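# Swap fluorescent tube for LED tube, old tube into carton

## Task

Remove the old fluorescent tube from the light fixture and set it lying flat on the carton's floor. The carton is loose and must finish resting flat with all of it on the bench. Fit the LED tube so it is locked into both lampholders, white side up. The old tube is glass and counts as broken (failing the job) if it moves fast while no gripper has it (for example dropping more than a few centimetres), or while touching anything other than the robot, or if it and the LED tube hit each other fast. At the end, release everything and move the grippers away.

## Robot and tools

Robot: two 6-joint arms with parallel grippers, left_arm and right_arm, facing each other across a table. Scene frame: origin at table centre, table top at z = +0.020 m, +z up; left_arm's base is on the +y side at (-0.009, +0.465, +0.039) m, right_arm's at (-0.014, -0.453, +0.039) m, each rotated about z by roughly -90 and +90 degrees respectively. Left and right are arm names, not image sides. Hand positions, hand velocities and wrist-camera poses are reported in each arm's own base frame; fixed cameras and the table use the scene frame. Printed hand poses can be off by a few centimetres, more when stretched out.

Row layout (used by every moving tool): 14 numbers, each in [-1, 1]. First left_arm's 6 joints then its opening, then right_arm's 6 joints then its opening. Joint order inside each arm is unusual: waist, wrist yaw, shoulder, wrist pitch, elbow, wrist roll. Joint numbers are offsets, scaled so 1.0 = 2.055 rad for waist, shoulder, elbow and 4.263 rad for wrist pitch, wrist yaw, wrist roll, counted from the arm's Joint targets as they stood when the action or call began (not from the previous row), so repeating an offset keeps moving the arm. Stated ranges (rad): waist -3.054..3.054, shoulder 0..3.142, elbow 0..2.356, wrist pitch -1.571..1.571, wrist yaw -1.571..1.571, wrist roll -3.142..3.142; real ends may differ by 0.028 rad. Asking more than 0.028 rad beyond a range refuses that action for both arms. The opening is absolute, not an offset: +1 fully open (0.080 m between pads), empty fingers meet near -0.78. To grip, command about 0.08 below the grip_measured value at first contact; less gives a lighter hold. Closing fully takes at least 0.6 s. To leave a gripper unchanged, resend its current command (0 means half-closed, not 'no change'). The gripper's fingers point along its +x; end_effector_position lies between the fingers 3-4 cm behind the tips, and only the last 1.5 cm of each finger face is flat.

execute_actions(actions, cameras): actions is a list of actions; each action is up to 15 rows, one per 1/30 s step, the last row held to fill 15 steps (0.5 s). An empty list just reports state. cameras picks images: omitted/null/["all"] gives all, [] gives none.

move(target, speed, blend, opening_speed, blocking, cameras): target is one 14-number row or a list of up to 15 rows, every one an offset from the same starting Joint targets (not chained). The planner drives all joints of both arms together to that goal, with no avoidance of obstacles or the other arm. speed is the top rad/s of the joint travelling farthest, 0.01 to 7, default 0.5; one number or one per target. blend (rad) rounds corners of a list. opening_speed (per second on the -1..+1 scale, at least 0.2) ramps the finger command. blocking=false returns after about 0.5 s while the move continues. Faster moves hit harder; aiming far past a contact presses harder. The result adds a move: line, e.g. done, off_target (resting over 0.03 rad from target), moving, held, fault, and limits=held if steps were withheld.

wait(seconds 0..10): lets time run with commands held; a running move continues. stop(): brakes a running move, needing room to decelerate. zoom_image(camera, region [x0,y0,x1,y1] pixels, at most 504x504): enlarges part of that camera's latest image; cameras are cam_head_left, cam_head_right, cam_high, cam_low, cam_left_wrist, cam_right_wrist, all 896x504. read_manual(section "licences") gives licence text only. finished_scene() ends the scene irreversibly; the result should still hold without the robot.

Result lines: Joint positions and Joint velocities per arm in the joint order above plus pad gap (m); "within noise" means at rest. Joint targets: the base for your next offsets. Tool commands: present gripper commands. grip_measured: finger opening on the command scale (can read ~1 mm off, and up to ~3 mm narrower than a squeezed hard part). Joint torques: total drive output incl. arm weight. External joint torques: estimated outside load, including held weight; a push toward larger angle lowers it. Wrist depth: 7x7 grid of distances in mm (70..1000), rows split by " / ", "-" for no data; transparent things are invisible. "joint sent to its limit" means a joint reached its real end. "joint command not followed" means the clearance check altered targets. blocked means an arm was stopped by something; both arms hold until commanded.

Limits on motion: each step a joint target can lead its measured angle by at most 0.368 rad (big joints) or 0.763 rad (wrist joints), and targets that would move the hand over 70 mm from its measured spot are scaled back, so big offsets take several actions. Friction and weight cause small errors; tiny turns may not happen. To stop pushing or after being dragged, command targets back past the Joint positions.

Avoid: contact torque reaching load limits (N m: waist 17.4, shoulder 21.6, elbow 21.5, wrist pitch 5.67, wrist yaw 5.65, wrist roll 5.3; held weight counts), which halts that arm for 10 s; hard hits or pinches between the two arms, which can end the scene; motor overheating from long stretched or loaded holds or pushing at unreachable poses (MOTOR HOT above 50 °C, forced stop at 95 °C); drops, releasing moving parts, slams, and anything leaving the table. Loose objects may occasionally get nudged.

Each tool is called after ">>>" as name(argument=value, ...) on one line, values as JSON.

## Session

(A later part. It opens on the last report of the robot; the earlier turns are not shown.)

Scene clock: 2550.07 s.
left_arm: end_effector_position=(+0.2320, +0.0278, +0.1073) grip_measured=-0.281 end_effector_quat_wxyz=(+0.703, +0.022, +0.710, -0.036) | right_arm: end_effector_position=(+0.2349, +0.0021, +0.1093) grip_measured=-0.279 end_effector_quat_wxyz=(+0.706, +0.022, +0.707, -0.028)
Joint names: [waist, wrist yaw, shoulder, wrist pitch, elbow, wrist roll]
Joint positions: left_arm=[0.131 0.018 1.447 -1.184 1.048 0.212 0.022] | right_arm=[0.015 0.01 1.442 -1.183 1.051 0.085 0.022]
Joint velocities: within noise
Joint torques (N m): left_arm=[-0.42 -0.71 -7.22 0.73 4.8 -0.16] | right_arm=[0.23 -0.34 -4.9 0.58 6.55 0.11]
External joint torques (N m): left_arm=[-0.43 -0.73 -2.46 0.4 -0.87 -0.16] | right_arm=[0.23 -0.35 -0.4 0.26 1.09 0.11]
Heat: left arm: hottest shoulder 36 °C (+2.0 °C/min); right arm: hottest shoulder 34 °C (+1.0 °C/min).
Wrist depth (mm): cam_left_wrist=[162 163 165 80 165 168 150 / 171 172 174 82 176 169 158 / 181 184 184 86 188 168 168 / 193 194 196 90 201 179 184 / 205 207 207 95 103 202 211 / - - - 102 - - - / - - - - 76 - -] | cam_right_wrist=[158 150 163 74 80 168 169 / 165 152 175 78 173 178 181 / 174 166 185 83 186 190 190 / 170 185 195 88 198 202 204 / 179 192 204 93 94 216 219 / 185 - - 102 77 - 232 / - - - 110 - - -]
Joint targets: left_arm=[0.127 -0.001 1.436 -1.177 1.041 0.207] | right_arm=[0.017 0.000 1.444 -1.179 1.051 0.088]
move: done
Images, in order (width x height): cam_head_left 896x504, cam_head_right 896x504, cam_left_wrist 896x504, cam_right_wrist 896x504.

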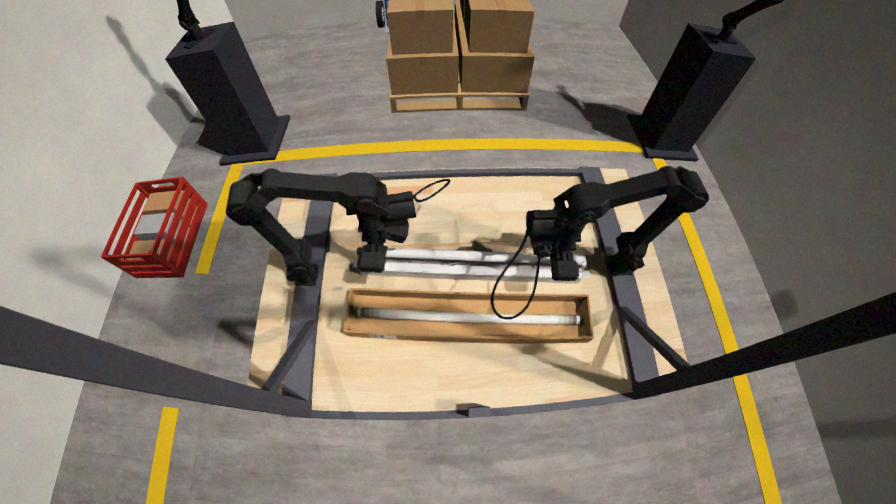

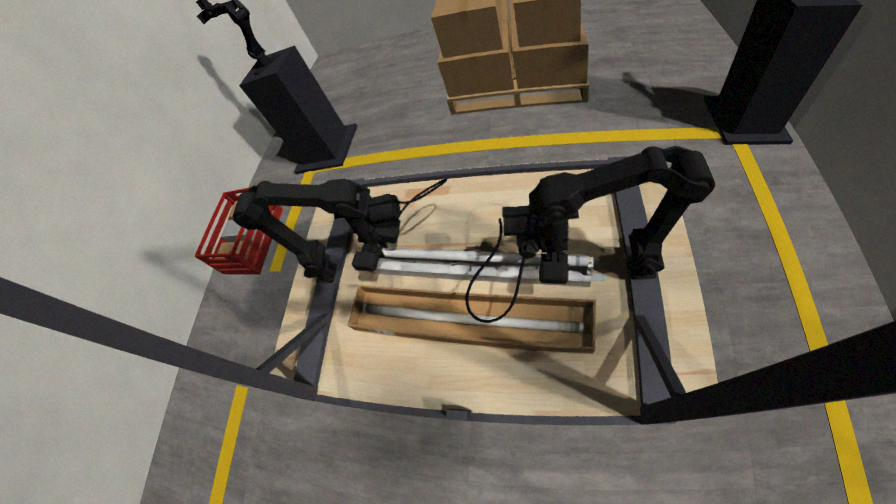

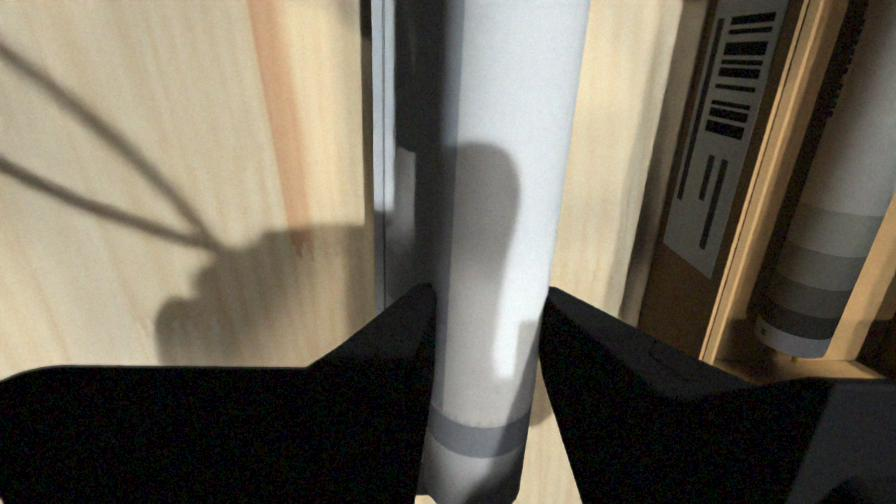

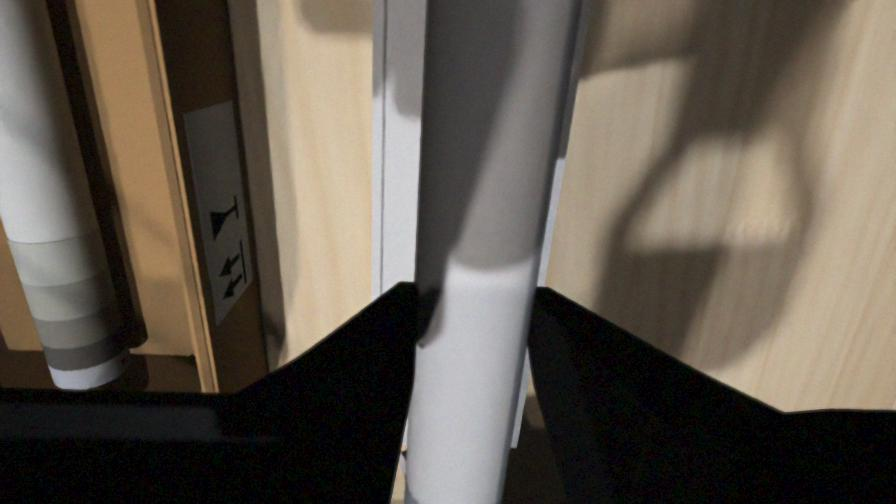

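>>> move(target=[[-0.0733,-0.0460,-0.0088,0.0053,-0.0147,-0.0350,-0.34,0,0,0,0,0,0,-0.285],[-0.1451,-0.0917,0.0022,0.0043,-0.0252,-0.0717,-0.34,0,0,0,0,0,0,-0.285],[-0.2075,-0.1332,0.0332,-0.0034,-0.0312,-0.1121,-0.34,0,0,0,0,0,0,-0.285],[-0.2632,-0.1716,0.0848,-0.0178,-0.0323,-0.1555,-0.34,0,0,0,0,0,0,-0.285],[-0.2632,-0.1716,0.0848,-0.0178,-0.0323,-0.1555,-0.34,0,0,0,0,0,0,-0.38]], speed=0.35, blend=[0.03,0.03,0.03,0,0])

>>> zoom_image(camera="cam_head_right", region=[570, 245, 600, 275])

>>> zoom_image(camera="cam_head_left", region=[345, 240, 375, 270])

>>> zoom_image(camera="cam_low", region=[325, 230, 365, 260])

>>> zoom_image(camera="cam_low", region=[530, 230, 570, 260])

Scene clock: 2583.50 s.
left_arm: end_effector_position=(+0.2307, +0.0076, +0.1009) grip_measured=-0.281 end_effector_quat_wxyz=(+0.667, +0.292, +0.643, +0.239) | right_arm: end_effector_position=(+0.2353, +0.0026, +0.1093) grip_measured=-0.377 end_effector_quat_wxyz=(+0.706, +0.024, +0.707, -0.027)
Joint names: [waist, wrist yaw, shoulder, wrist pitch, elbow, wrist roll]
Joint positions: left_arm=[-0.412 -0.721 1.601 -1.251 0.98 -0.446 0.022] | right_arm=[0.014 0.004 1.442 -1.181 1.051 0.085 0.018]
Joint velocities: within noise
Joint torques (N m): left_arm=[-0.26 -0.95 -5.08 -0.19 4.24 -0.36] | right_arm=[0.26 -0.14 -4.99 0.42 6.59 0.12]
External joint torques (N m): left_arm=[-0.25 -0.52 0.04 -0.05 -0.62 -0.32] | right_arm=[0.24 -0.14 -0.51 0.09 1.14 0.12]
Heat: left arm: hottest shoulder 35 °C (+1.0 °C/min); right arm: hottest elbow 33 °C (+1.0 °C/min).
Wrist depth (mm): cam_left_wrist=[- 349 276 79 79 107 120 / - - 295 82 87 114 126 / - - 318 87 135 123 130 / - - 345 90 140 133 135 / - - 406 95 102 151 141 / - - - 101 - - - / - - - - 77 - -] | cam_right_wrist=[158 147 164 91 131 167 168 / 165 149 175 136 143 177 181 / 173 165 185 102 183 188 189 / 170 184 195 109 197 201 202 / 178 189 206 115 208 215 217 / 186 - - 127 78 229 231 / - - - 137 - - -]
Joint targets: left_arm=[-0.414 -0.732 1.610 -1.253 0.975 -0.456] | right_arm=[0.017 0.000 1.444 -1.179 1.051 0.088]
move: done

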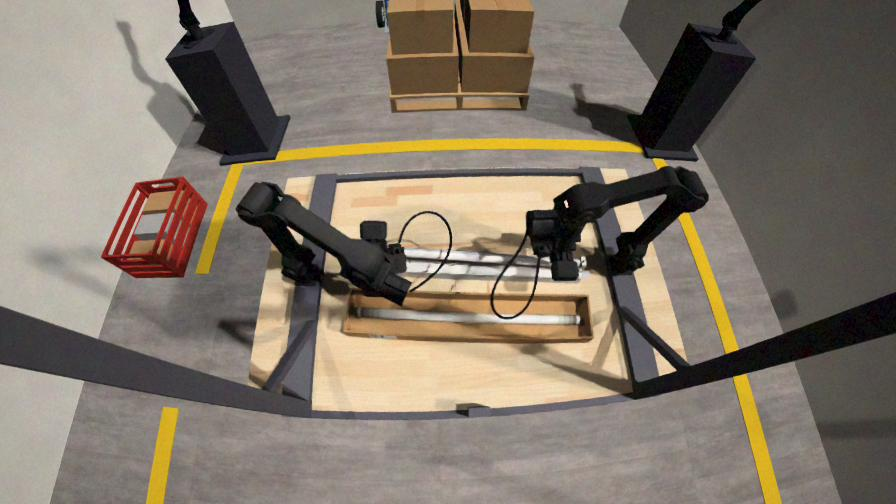

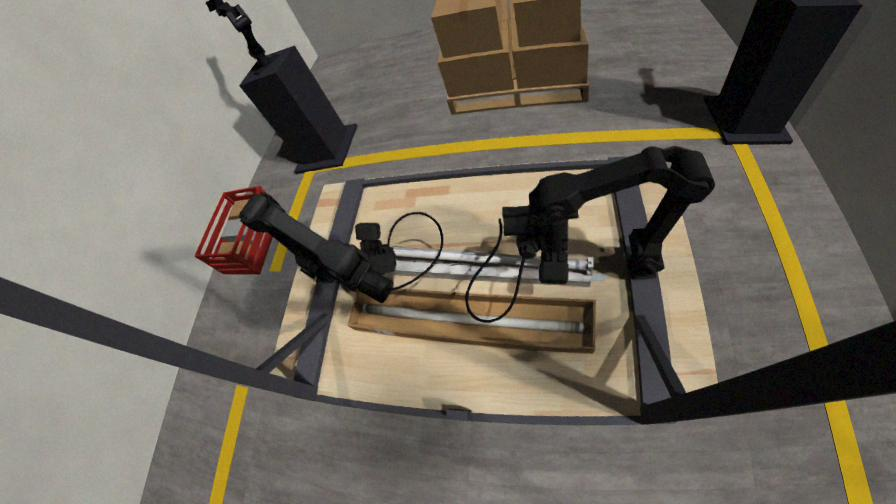

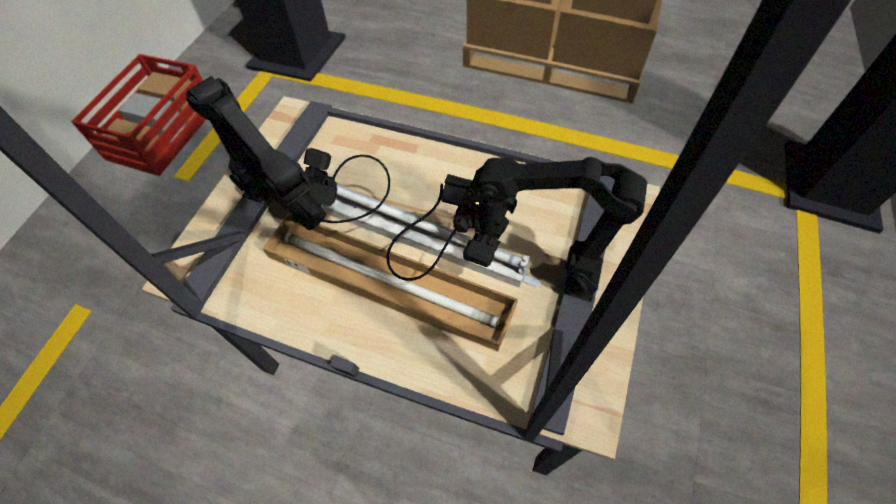

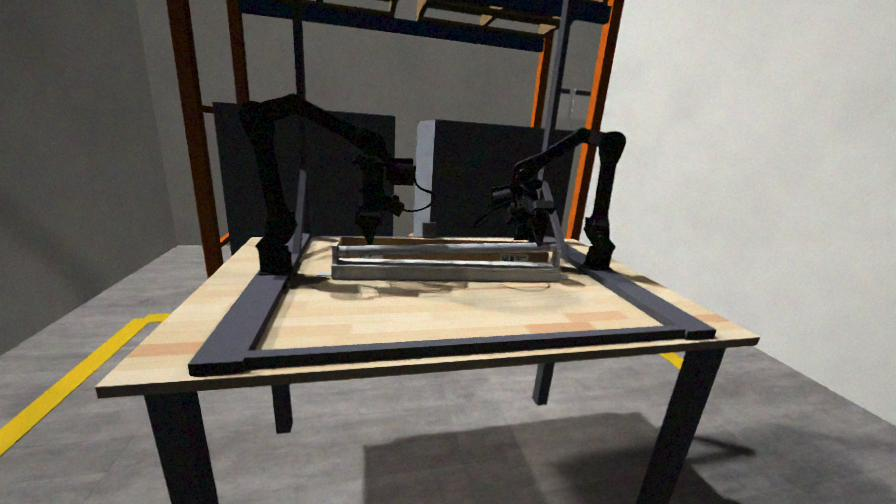

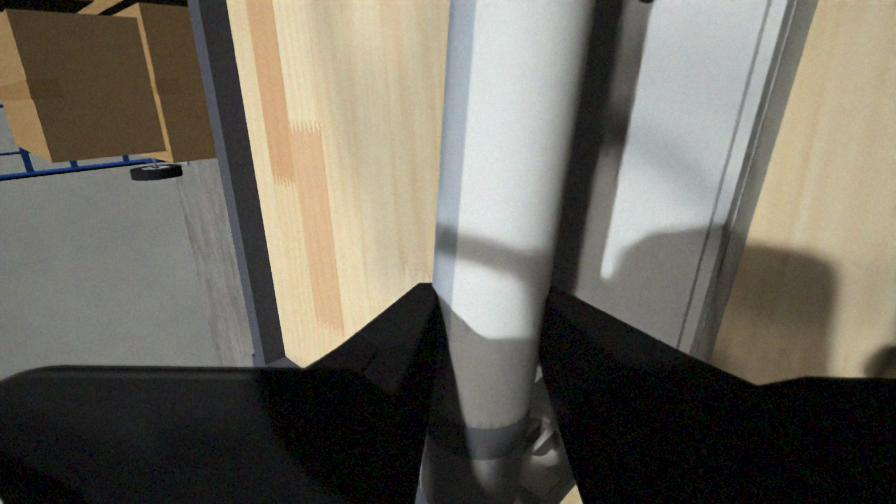

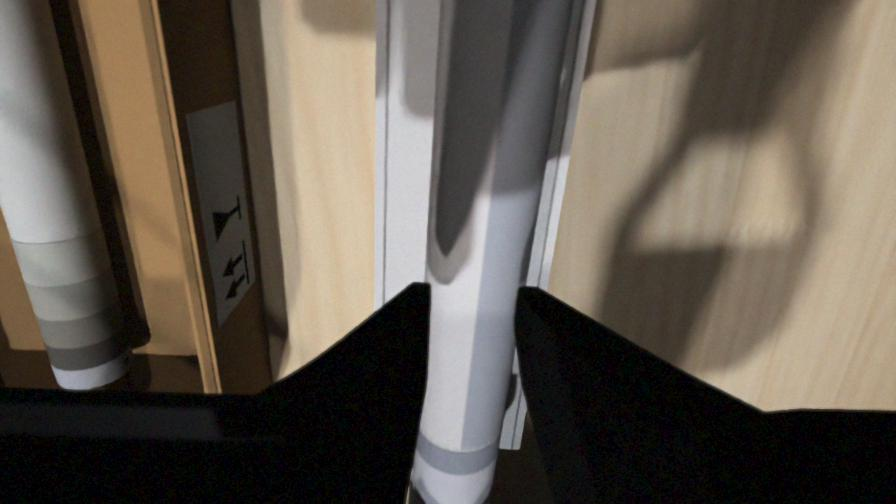

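Scaled by 16.800 from the camera's 896x504 image, which has a finer 1280x720 frame.

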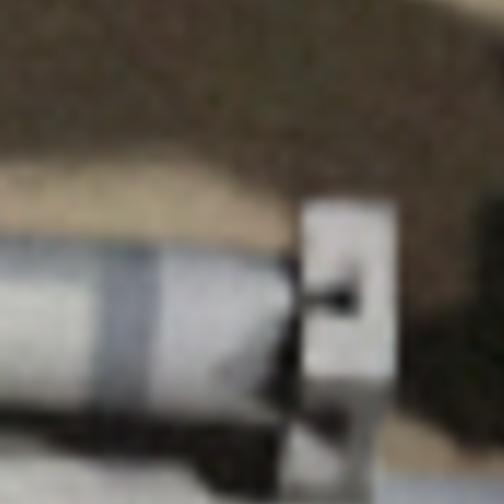

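Scaled by 16.800 from the camera's 896x504 image, which has a finer 1280x720 frame.

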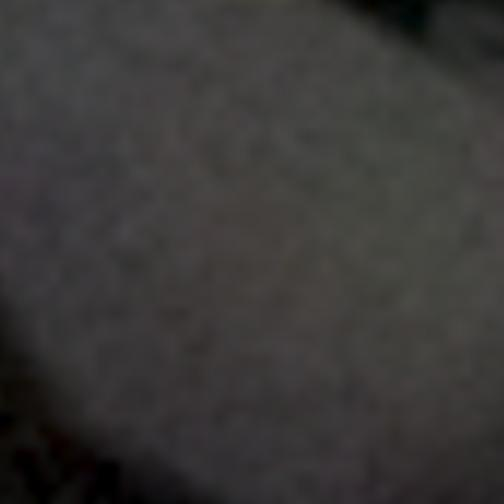

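Scaled by 12.600 from the camera's 896x504 image, which has a finer 1280x720 frame.

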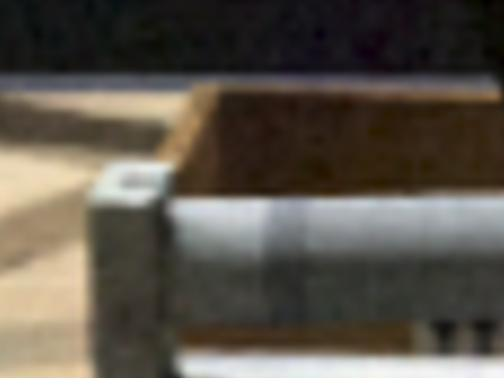

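Scaled by 12.600 from the camera's 896x504 image, which has a finer 1280x720 frame.

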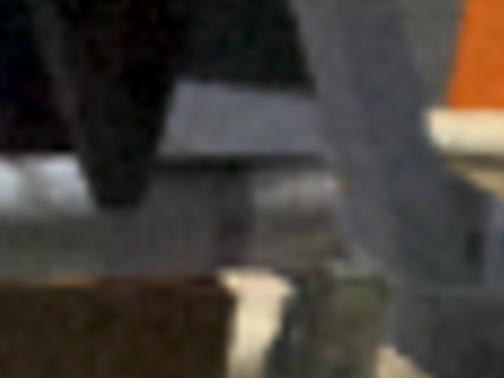

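>>> move(target=[[0,0,0,0,0,0,-0.34,0,0,0,0,0,0,0.0],[0,0,0.0064,0.0080,-0.0102,0,-0.34,0,0,0,0,0,0,0.0],[0,0,0.0156,0.0186,-0.0231,0,-0.34,0,0,0,0,0,0,0.0]], speed=0.08, blend=[0,0.01,0], opening_speed=0.6, cameras=["cam_low","cam_head_left","cam_head_right","cam_left_wrist","cam_right_wrist"])

>>> zoom_image(camera="cam_low", region=[530, 230, 570, 260])

>>> zoom_image(camera="cam_low", region=[325, 230, 365, 260])

>>> zoom_image(camera="cam_head_right", region=[570, 245, 600, 275])

Scene clock: 2619.80 s.
left_arm: end_effector_position=(+0.2313, +0.0063, +0.0833) grip_measured=-0.281 end_effector_quat_wxyz=(+0.668, +0.292, +0.641, +0.239) | right_arm: end_effector_position=(+0.2353, +0.0026, +0.1093) grip_measured=-0.003 end_effector_quat_wxyz=(+0.706, +0.024, +0.707, -0.027)
Joint names: [waist, wrist yaw, shoulder, wrist pitch, elbow, wrist roll]
Joint positions: left_arm=[-0.417 -0.722 1.632 -1.175 0.935 -0.451 0.022] | right_arm=[0.014 0.004 1.442 -1.181 1.051 0.085 0.035]
Joint velocities: within noise
Joint torques (N m): left_arm=[0.22 -0.9 -4.89 0.01 3.71 -0.21] | right_arm=[0.25 -0.15 -5.18 0.42 6.53 0.11]
External joint torques (N m): left_arm=[0.26 -0.48 0.33 0.13 -1.02 -0.18] | right_arm=[0.26 -0.15 -0.68 0.08 1.05 0.11]
Heat: left arm: hottest shoulder 34 °C (-1.0 °C/min); right arm: hottest elbow 34 °C (+1.0 °C/min).
Wrist depth (mm): cam_left_wrist=[- 330 251 78 81 100 111 / - 352 268 80 86 103 117 / - - 288 86 120 114 122 / - - 313 90 122 126 121 / - - 366 95 100 140 125 / - - - 102 - - - / - - - - 77 - -] | cam_right_wrist=[158 147 165 95 134 167 168 / 165 149 174 101 143 178 180 / 173 164 185 105 183 188 190 / 170 184 195 112 198 201 203 / 179 197 76 121 103 213 217 / - - - 131 83 - 230 / - - 243 142 - - -]
Joint targets: left_arm=[-0.414 -0.732 1.642 -1.174 0.927 -0.456] | right_arm=[0.017 0.000 1.444 -1.179 1.051 0.088]
move: done
Images, in order (width x height): cam_head_left 896x504, cam_head_right 896x504, cam_low 896x504, cam_left_wrist 896x504, cam_right_wrist 896x504.

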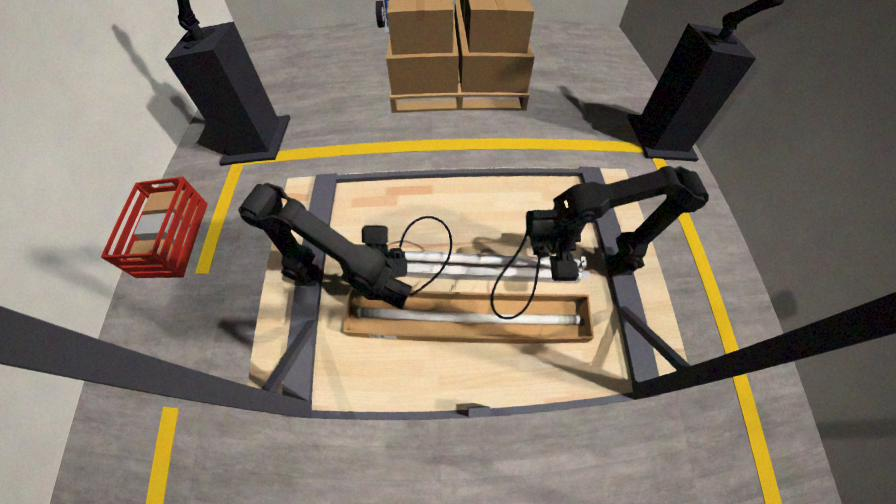

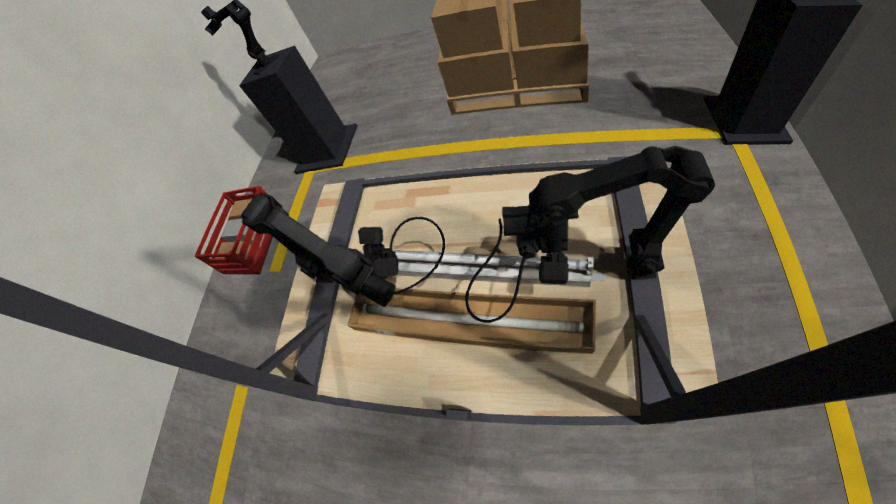

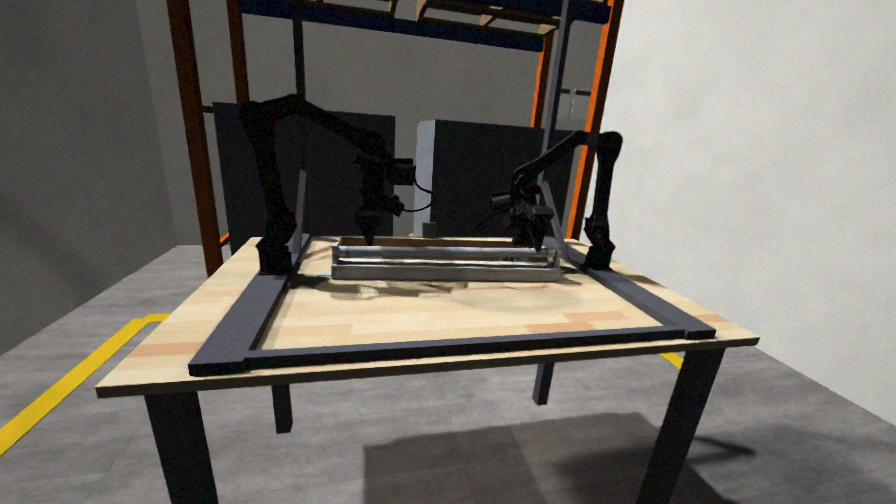

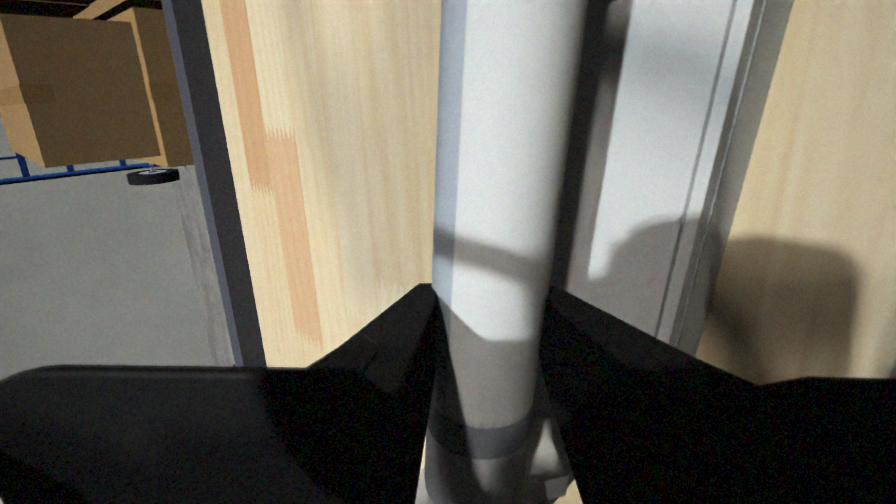

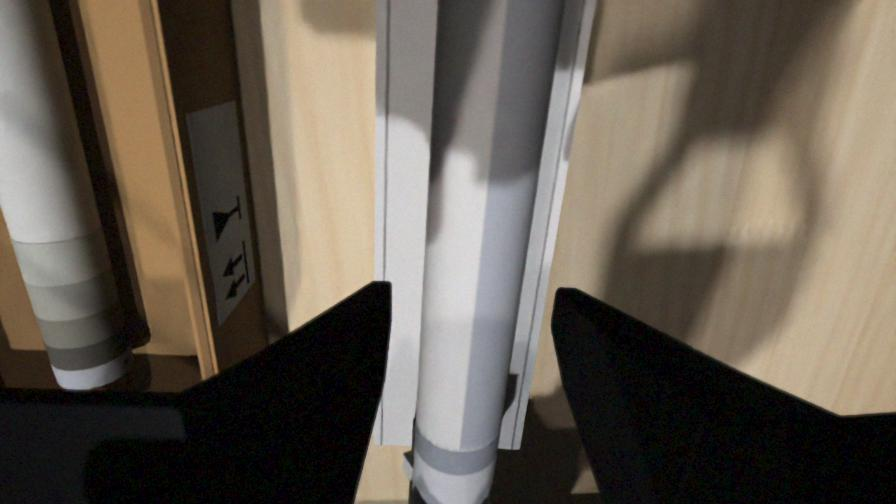

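Scaled by 12.600 from the camera's 896x504 image, which has a finer 1280x720 frame.

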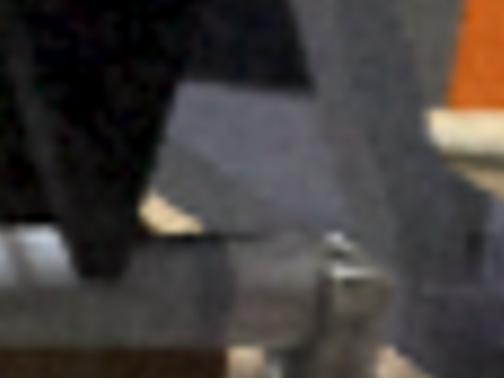

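Scaled by 12.600 from the camera's 896x504 image, which has a finer 1280x720 frame.

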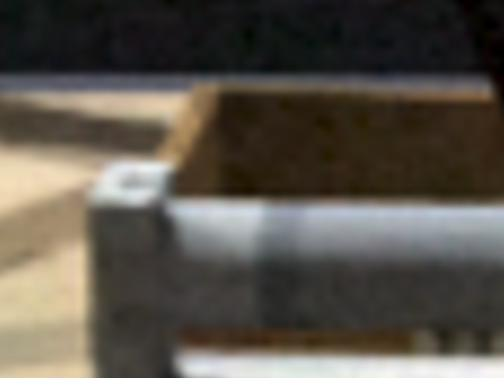

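Scaled by 16.800 from the camera's 896x504 image, which has a finer 1280x720 frame.

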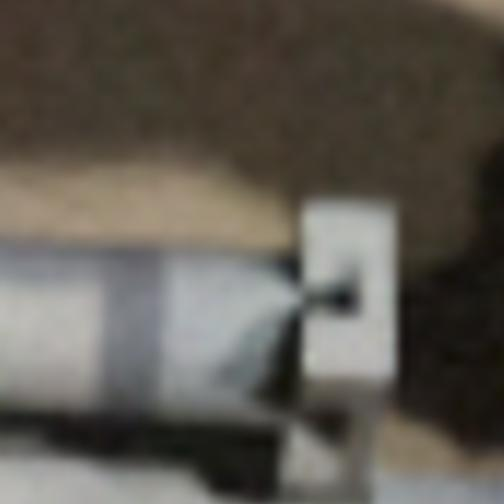

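>>> move(target=[[0,0,0.0118,0.0124,-0.0139,0,-0.34,0,0,0,0,0,0,0.0]], speed=0.08, cameras=["cam_low","cam_left_wrist"])

>>> zoom_image(camera="cam_low", region=[530, 230, 570, 260])

Scene clock: 2631.20 s.
left_arm: end_effector_position=(+0.2316, +0.0064, +0.0738) grip_measured=-0.281 end_effector_quat_wxyz=(+0.669, +0.293, +0.639, +0.240) | right_arm: end_effector_position=(+0.2353, +0.0026, +0.1093) grip_measured=-0.003 end_effector_quat_wxyz=(+0.706, +0.024, +0.707, -0.027)
Joint names: [waist, wrist yaw, shoulder, wrist pitch, elbow, wrist roll]
Joint positions: left_arm=[-0.418 -0.725 1.649 -1.132 0.911 -0.452 0.022] | right_arm=[0.014 0.004 1.442 -1.181 1.051 0.085 0.035]
Joint velocities: within noise
Joint torques (N m): left_arm=[0.34 -0.78 -4.02 0.55 3.22 -0.16] | right_arm=[0.36 -0.15 -4.97 0.41 6.66 0.09]
External joint torques (N m): left_arm=[0.39 -0.35 1.24 0.68 -1.42 -0.12] | right_arm=[0.35 -0.15 -0.47 0.06 1.16 0.09]
Heat: left arm: hottest shoulder 33 °C (-2.0 °C/min); right arm: hottest elbow 34 °C (+1.0 °C/min).
Wrist depth (mm): cam_left_wrist=[- 321 230 78 79 93 104 / - 342 251 79 81 100 108 / - 364 269 85 92 104 113 / - - 291 89 116 124 114 / - - 345 95 99 133 118 / - - - 102 - - - / - - - - 77 - -] | cam_right_wrist=[157 148 164 98 133 167 168 / 165 149 174 102 143 178 180 / 173 165 185 107 184 188 189 / 170 184 195 114 197 201 202 / 178 197 77 122 103 213 217 / - - - 132 83 - 231 / - - 242 142 - - -]
Joint targets: left_arm=[-0.414 -0.732 1.666 -1.121 0.899 -0.456] | right_arm=[0.017 0.000 1.444 -1.179 1.051 0.088]
move: done
Images, in order (width x height): cam_low 896x504, cam_left_wrist 896x504.

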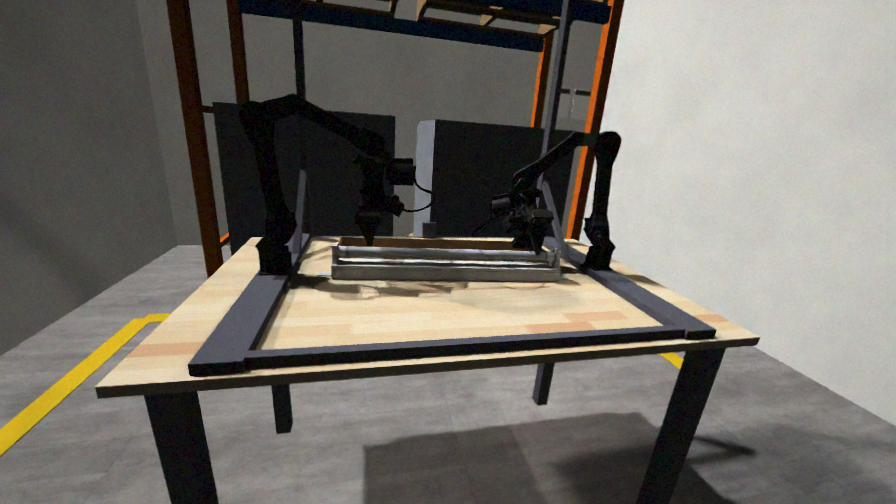

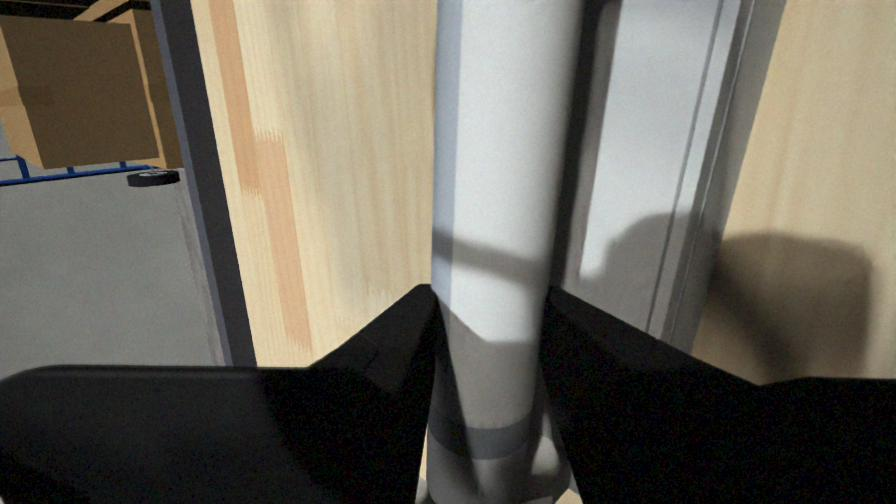

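Scaled by 12.600 from the camera's 896x504 image, which has a finer 1280x720 frame.

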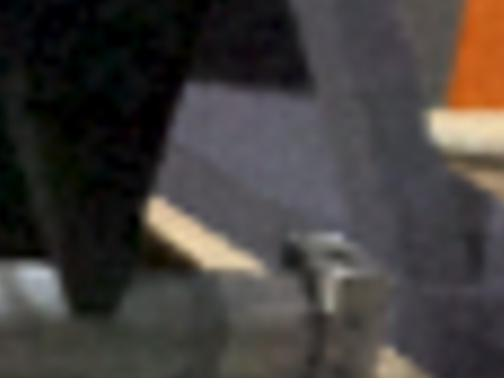

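>>> zoom_image(camera="cam_low", region=[500, 225, 580, 290])

>>> zoom_image(camera="cam_low", region=[320, 225, 400, 290])

Scaled by 6.300 from the camera's 896x504 image, which has a finer 1280x720 frame.

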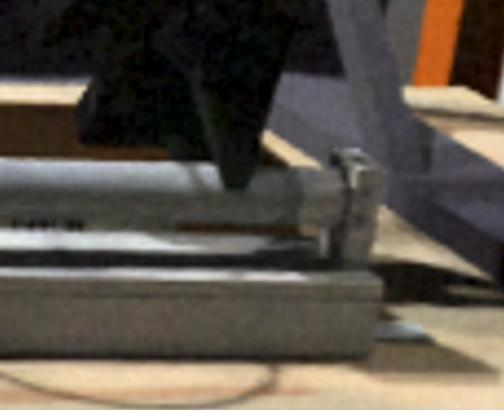

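Scaled by 6.300 from the camera's 896x504 image, which has a finer 1280x720 frame.

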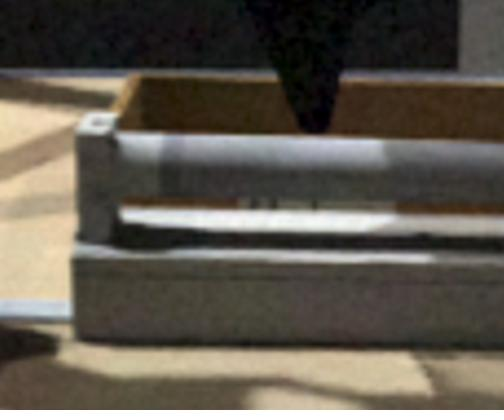

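>>> move(target=[[0,0,0,0,0,0,-0.34,0,0,0.0026,0.0087,-0.0149,0,0.0],[0,0,0,0,0,0,-0.34,0,0,0.0081,0.0215,-0.0358,0,0.0]], speed=0.12, blend=[0.01,0], cameras=["cam_right_wrist","cam_low"])

>>> zoom_image(camera="cam_right_wrist", region=[340, 354, 560, 504])

Scene clock: 2674.97 s.
left_arm: end_effector_position=(+0.2317, +0.0064, +0.0738) grip_measured=-0.281 end_effector_quat_wxyz=(+0.670, +0.293, +0.639, +0.240) | right_arm: end_effector_position=(+0.2373, +0.0026, +0.0904) grip_measured=-0.003 end_effector_quat_wxyz=(+0.711, +0.024, +0.702, -0.027)
Joint names: [waist, wrist yaw, shoulder, wrist pitch, elbow, wrist roll]
Joint positions: left_arm=[-0.418 -0.726 1.649 -1.131 0.911 -0.452 0.022] | right_arm=[0.014 0.004 1.453 -1.09 0.984 0.085 0.035]
Joint velocities: within noise
Joint torques (N m): left_arm=[0.32 -0.75 -4.05 0.57 3.21 -0.15] | right_arm=[0.3 -0.17 -4.32 0.47 5.69 0.12]
External joint torques (N m): left_arm=[0.32 -0.32 1.15 0.71 -1.33 -0.11] | right_arm=[0.3 -0.17 0.16 0.12 0.28 0.12]
Heat: left arm: hottest shoulder 32 °C (-2.0 °C/min); right arm: hottest elbow 34 °C (+0.0 °C/min).
Wrist depth (mm): cam_left_wrist=[- 323 231 78 79 93 104 / - 341 251 79 81 100 108 / - 365 269 85 92 104 113 / - - 292 89 116 124 115 / - - 344 95 99 133 118 / - - - 102 - - - / - - - - 77 - -] | cam_right_wrist=[- 144 148 80 79 150 151 / 147 138 155 84 119 159 160 / 158 139 166 88 131 169 169 / 167 152 174 93 174 180 180 / 175 154 84 100 100 189 194 / - - - 107 83 - 205 / - - - 115 - - -]
Joint targets: left_arm=[-0.414 -0.732 1.666 -1.121 0.899 -0.456] | right_arm=[0.017 0.000 1.460 -1.088 0.978 0.088]
move: done
Images, in order (width x height): cam_low 896x504, cam_right_wrist 896x504.

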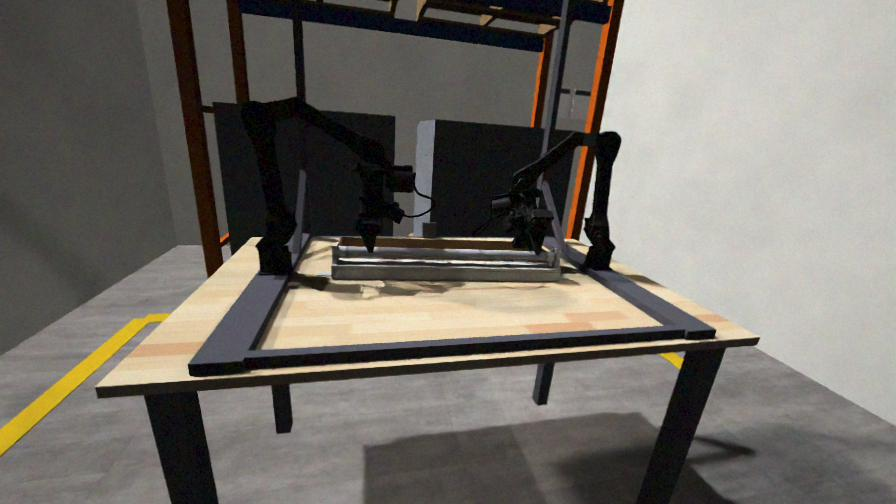

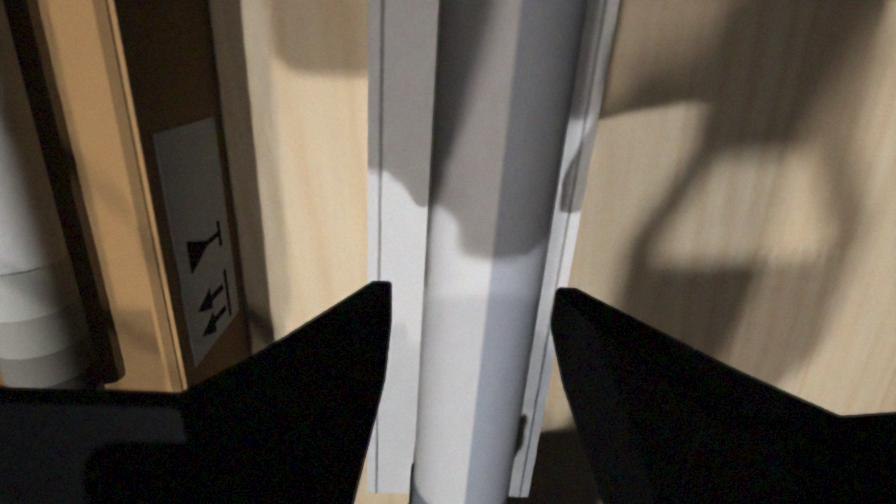

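Scaled by 2.291 from the camera's 896x504 image, which has a finer 1280x720 frame.

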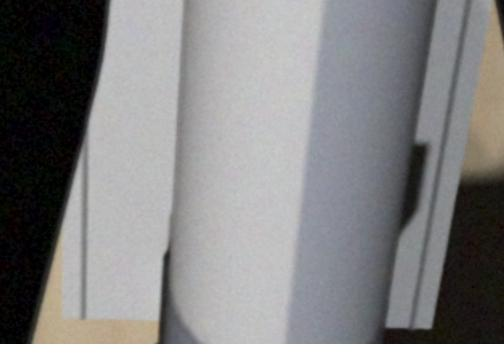

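>>> move(target=[[0,0,0,0,0,0,-0.34,0,0,0,0,0,0,-0.36],[0,0,0,0,0,0,-0.34,0,0,0.0035,0.0069,-0.0108,0,-0.36]], speed=0.06, opening_speed=0.6, cameras=["cam_right_wrist","cam_low"])

>>> zoom_image(camera="cam_low", region=[320, 225, 400, 290])

>>> zoom_image(camera="cam_low", region=[500, 225, 580, 290])

Scene clock: 2684.80 s.
left_arm: end_effector_position=(+0.2316, +0.0064, +0.0738) grip_measured=-0.281 end_effector_quat_wxyz=(+0.669, +0.293, +0.639, +0.240) | right_arm: end_effector_position=(+0.2368, +0.0015, +0.0885) grip_measured=-0.349 end_effector_quat_wxyz=(+0.712, +0.022, +0.701, -0.029)
Joint names: [waist, wrist yaw, shoulder, wrist pitch, elbow, wrist roll]
Joint positions: left_arm=[-0.418 -0.726 1.649 -1.131 0.91 -0.452 0.022] | right_arm=[0.013 0.01 1.451 -1.08 0.975 0.085 0.019]
Joint velocities: within noise
Joint torques (N m): left_arm=[0.35 -0.74 -4.04 0.57 3.22 -0.15] | right_arm=[0.25 -0.39 -3.08 1.83 4.19 0.12]
External joint torques (N m): left_arm=[0.36 -0.31 1.19 0.7 -1.38 -0.11] | right_arm=[0.26 -0.41 1.41 1.45 -1.27 0.12]
Heat: left arm: hottest shoulder 32 °C (-2.0 °C/min); right arm: hottest elbow 33 °C (-1.0 °C/min).
Wrist depth (mm): cam_left_wrist=[- 322 231 78 79 93 104 / - 344 251 79 81 101 108 / - 365 268 85 92 104 113 / - - 291 89 116 125 115 / - - 345 95 100 133 118 / - - - 102 - - - / - - - - 77 - -] | cam_right_wrist=[- 144 147 79 82 150 152 / 146 141 155 83 120 160 160 / 157 143 164 87 130 169 169 / 166 156 173 93 174 179 182 / 174 159 182 97 100 192 194 / - - - 105 81 202 205 / - - - 114 - - -]
Joint targets: left_arm=[-0.414 -0.732 1.666 -1.121 0.898 -0.456] | right_arm=[0.017 0.000 1.467 -1.058 0.955 0.088]
move: done
Images, in order (width x height): cam_low 896x504, cam_right_wrist 896x504.

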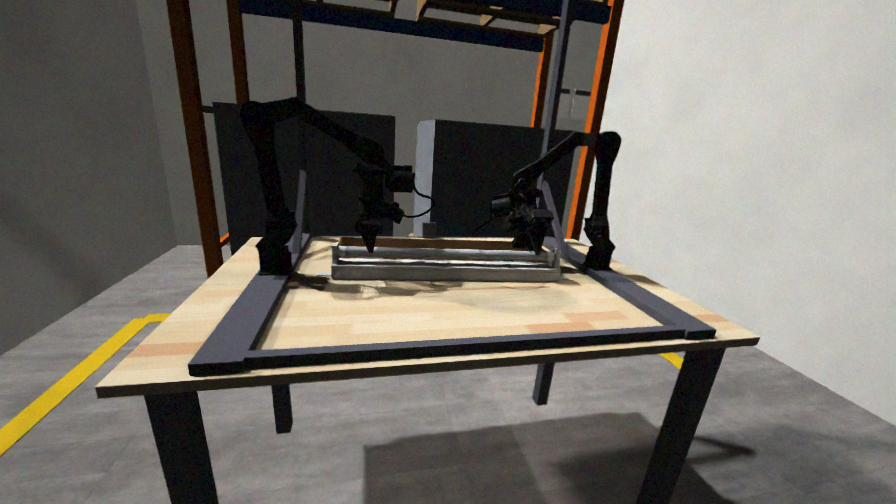

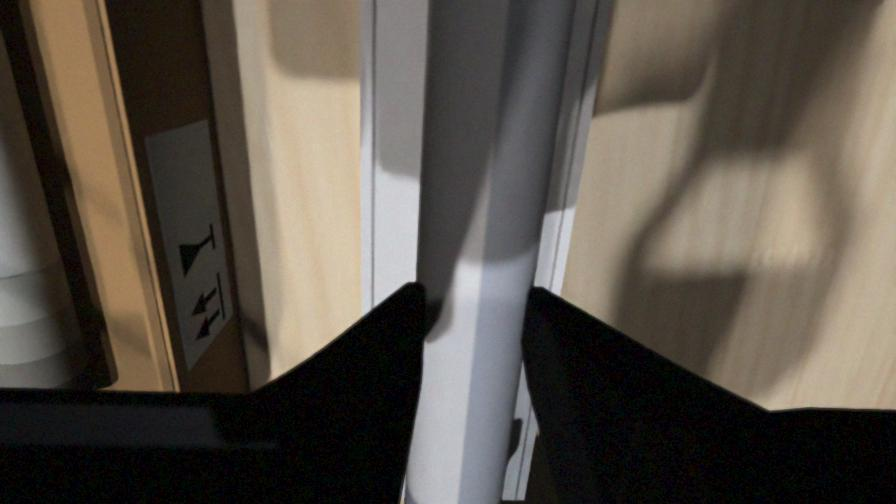

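Scaled by 6.300 from the camera's 896x504 image, which has a finer 1280x720 frame.

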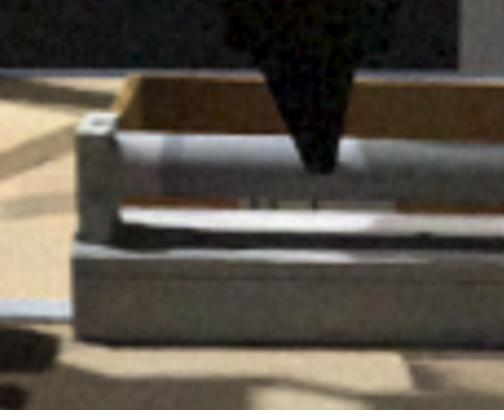

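Scaled by 6.300 from the camera's 896x504 image, which has a finer 1280x720 frame.

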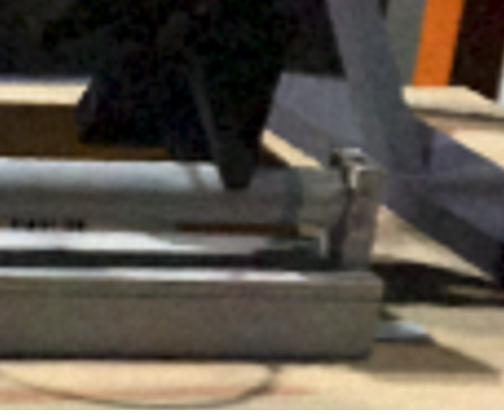

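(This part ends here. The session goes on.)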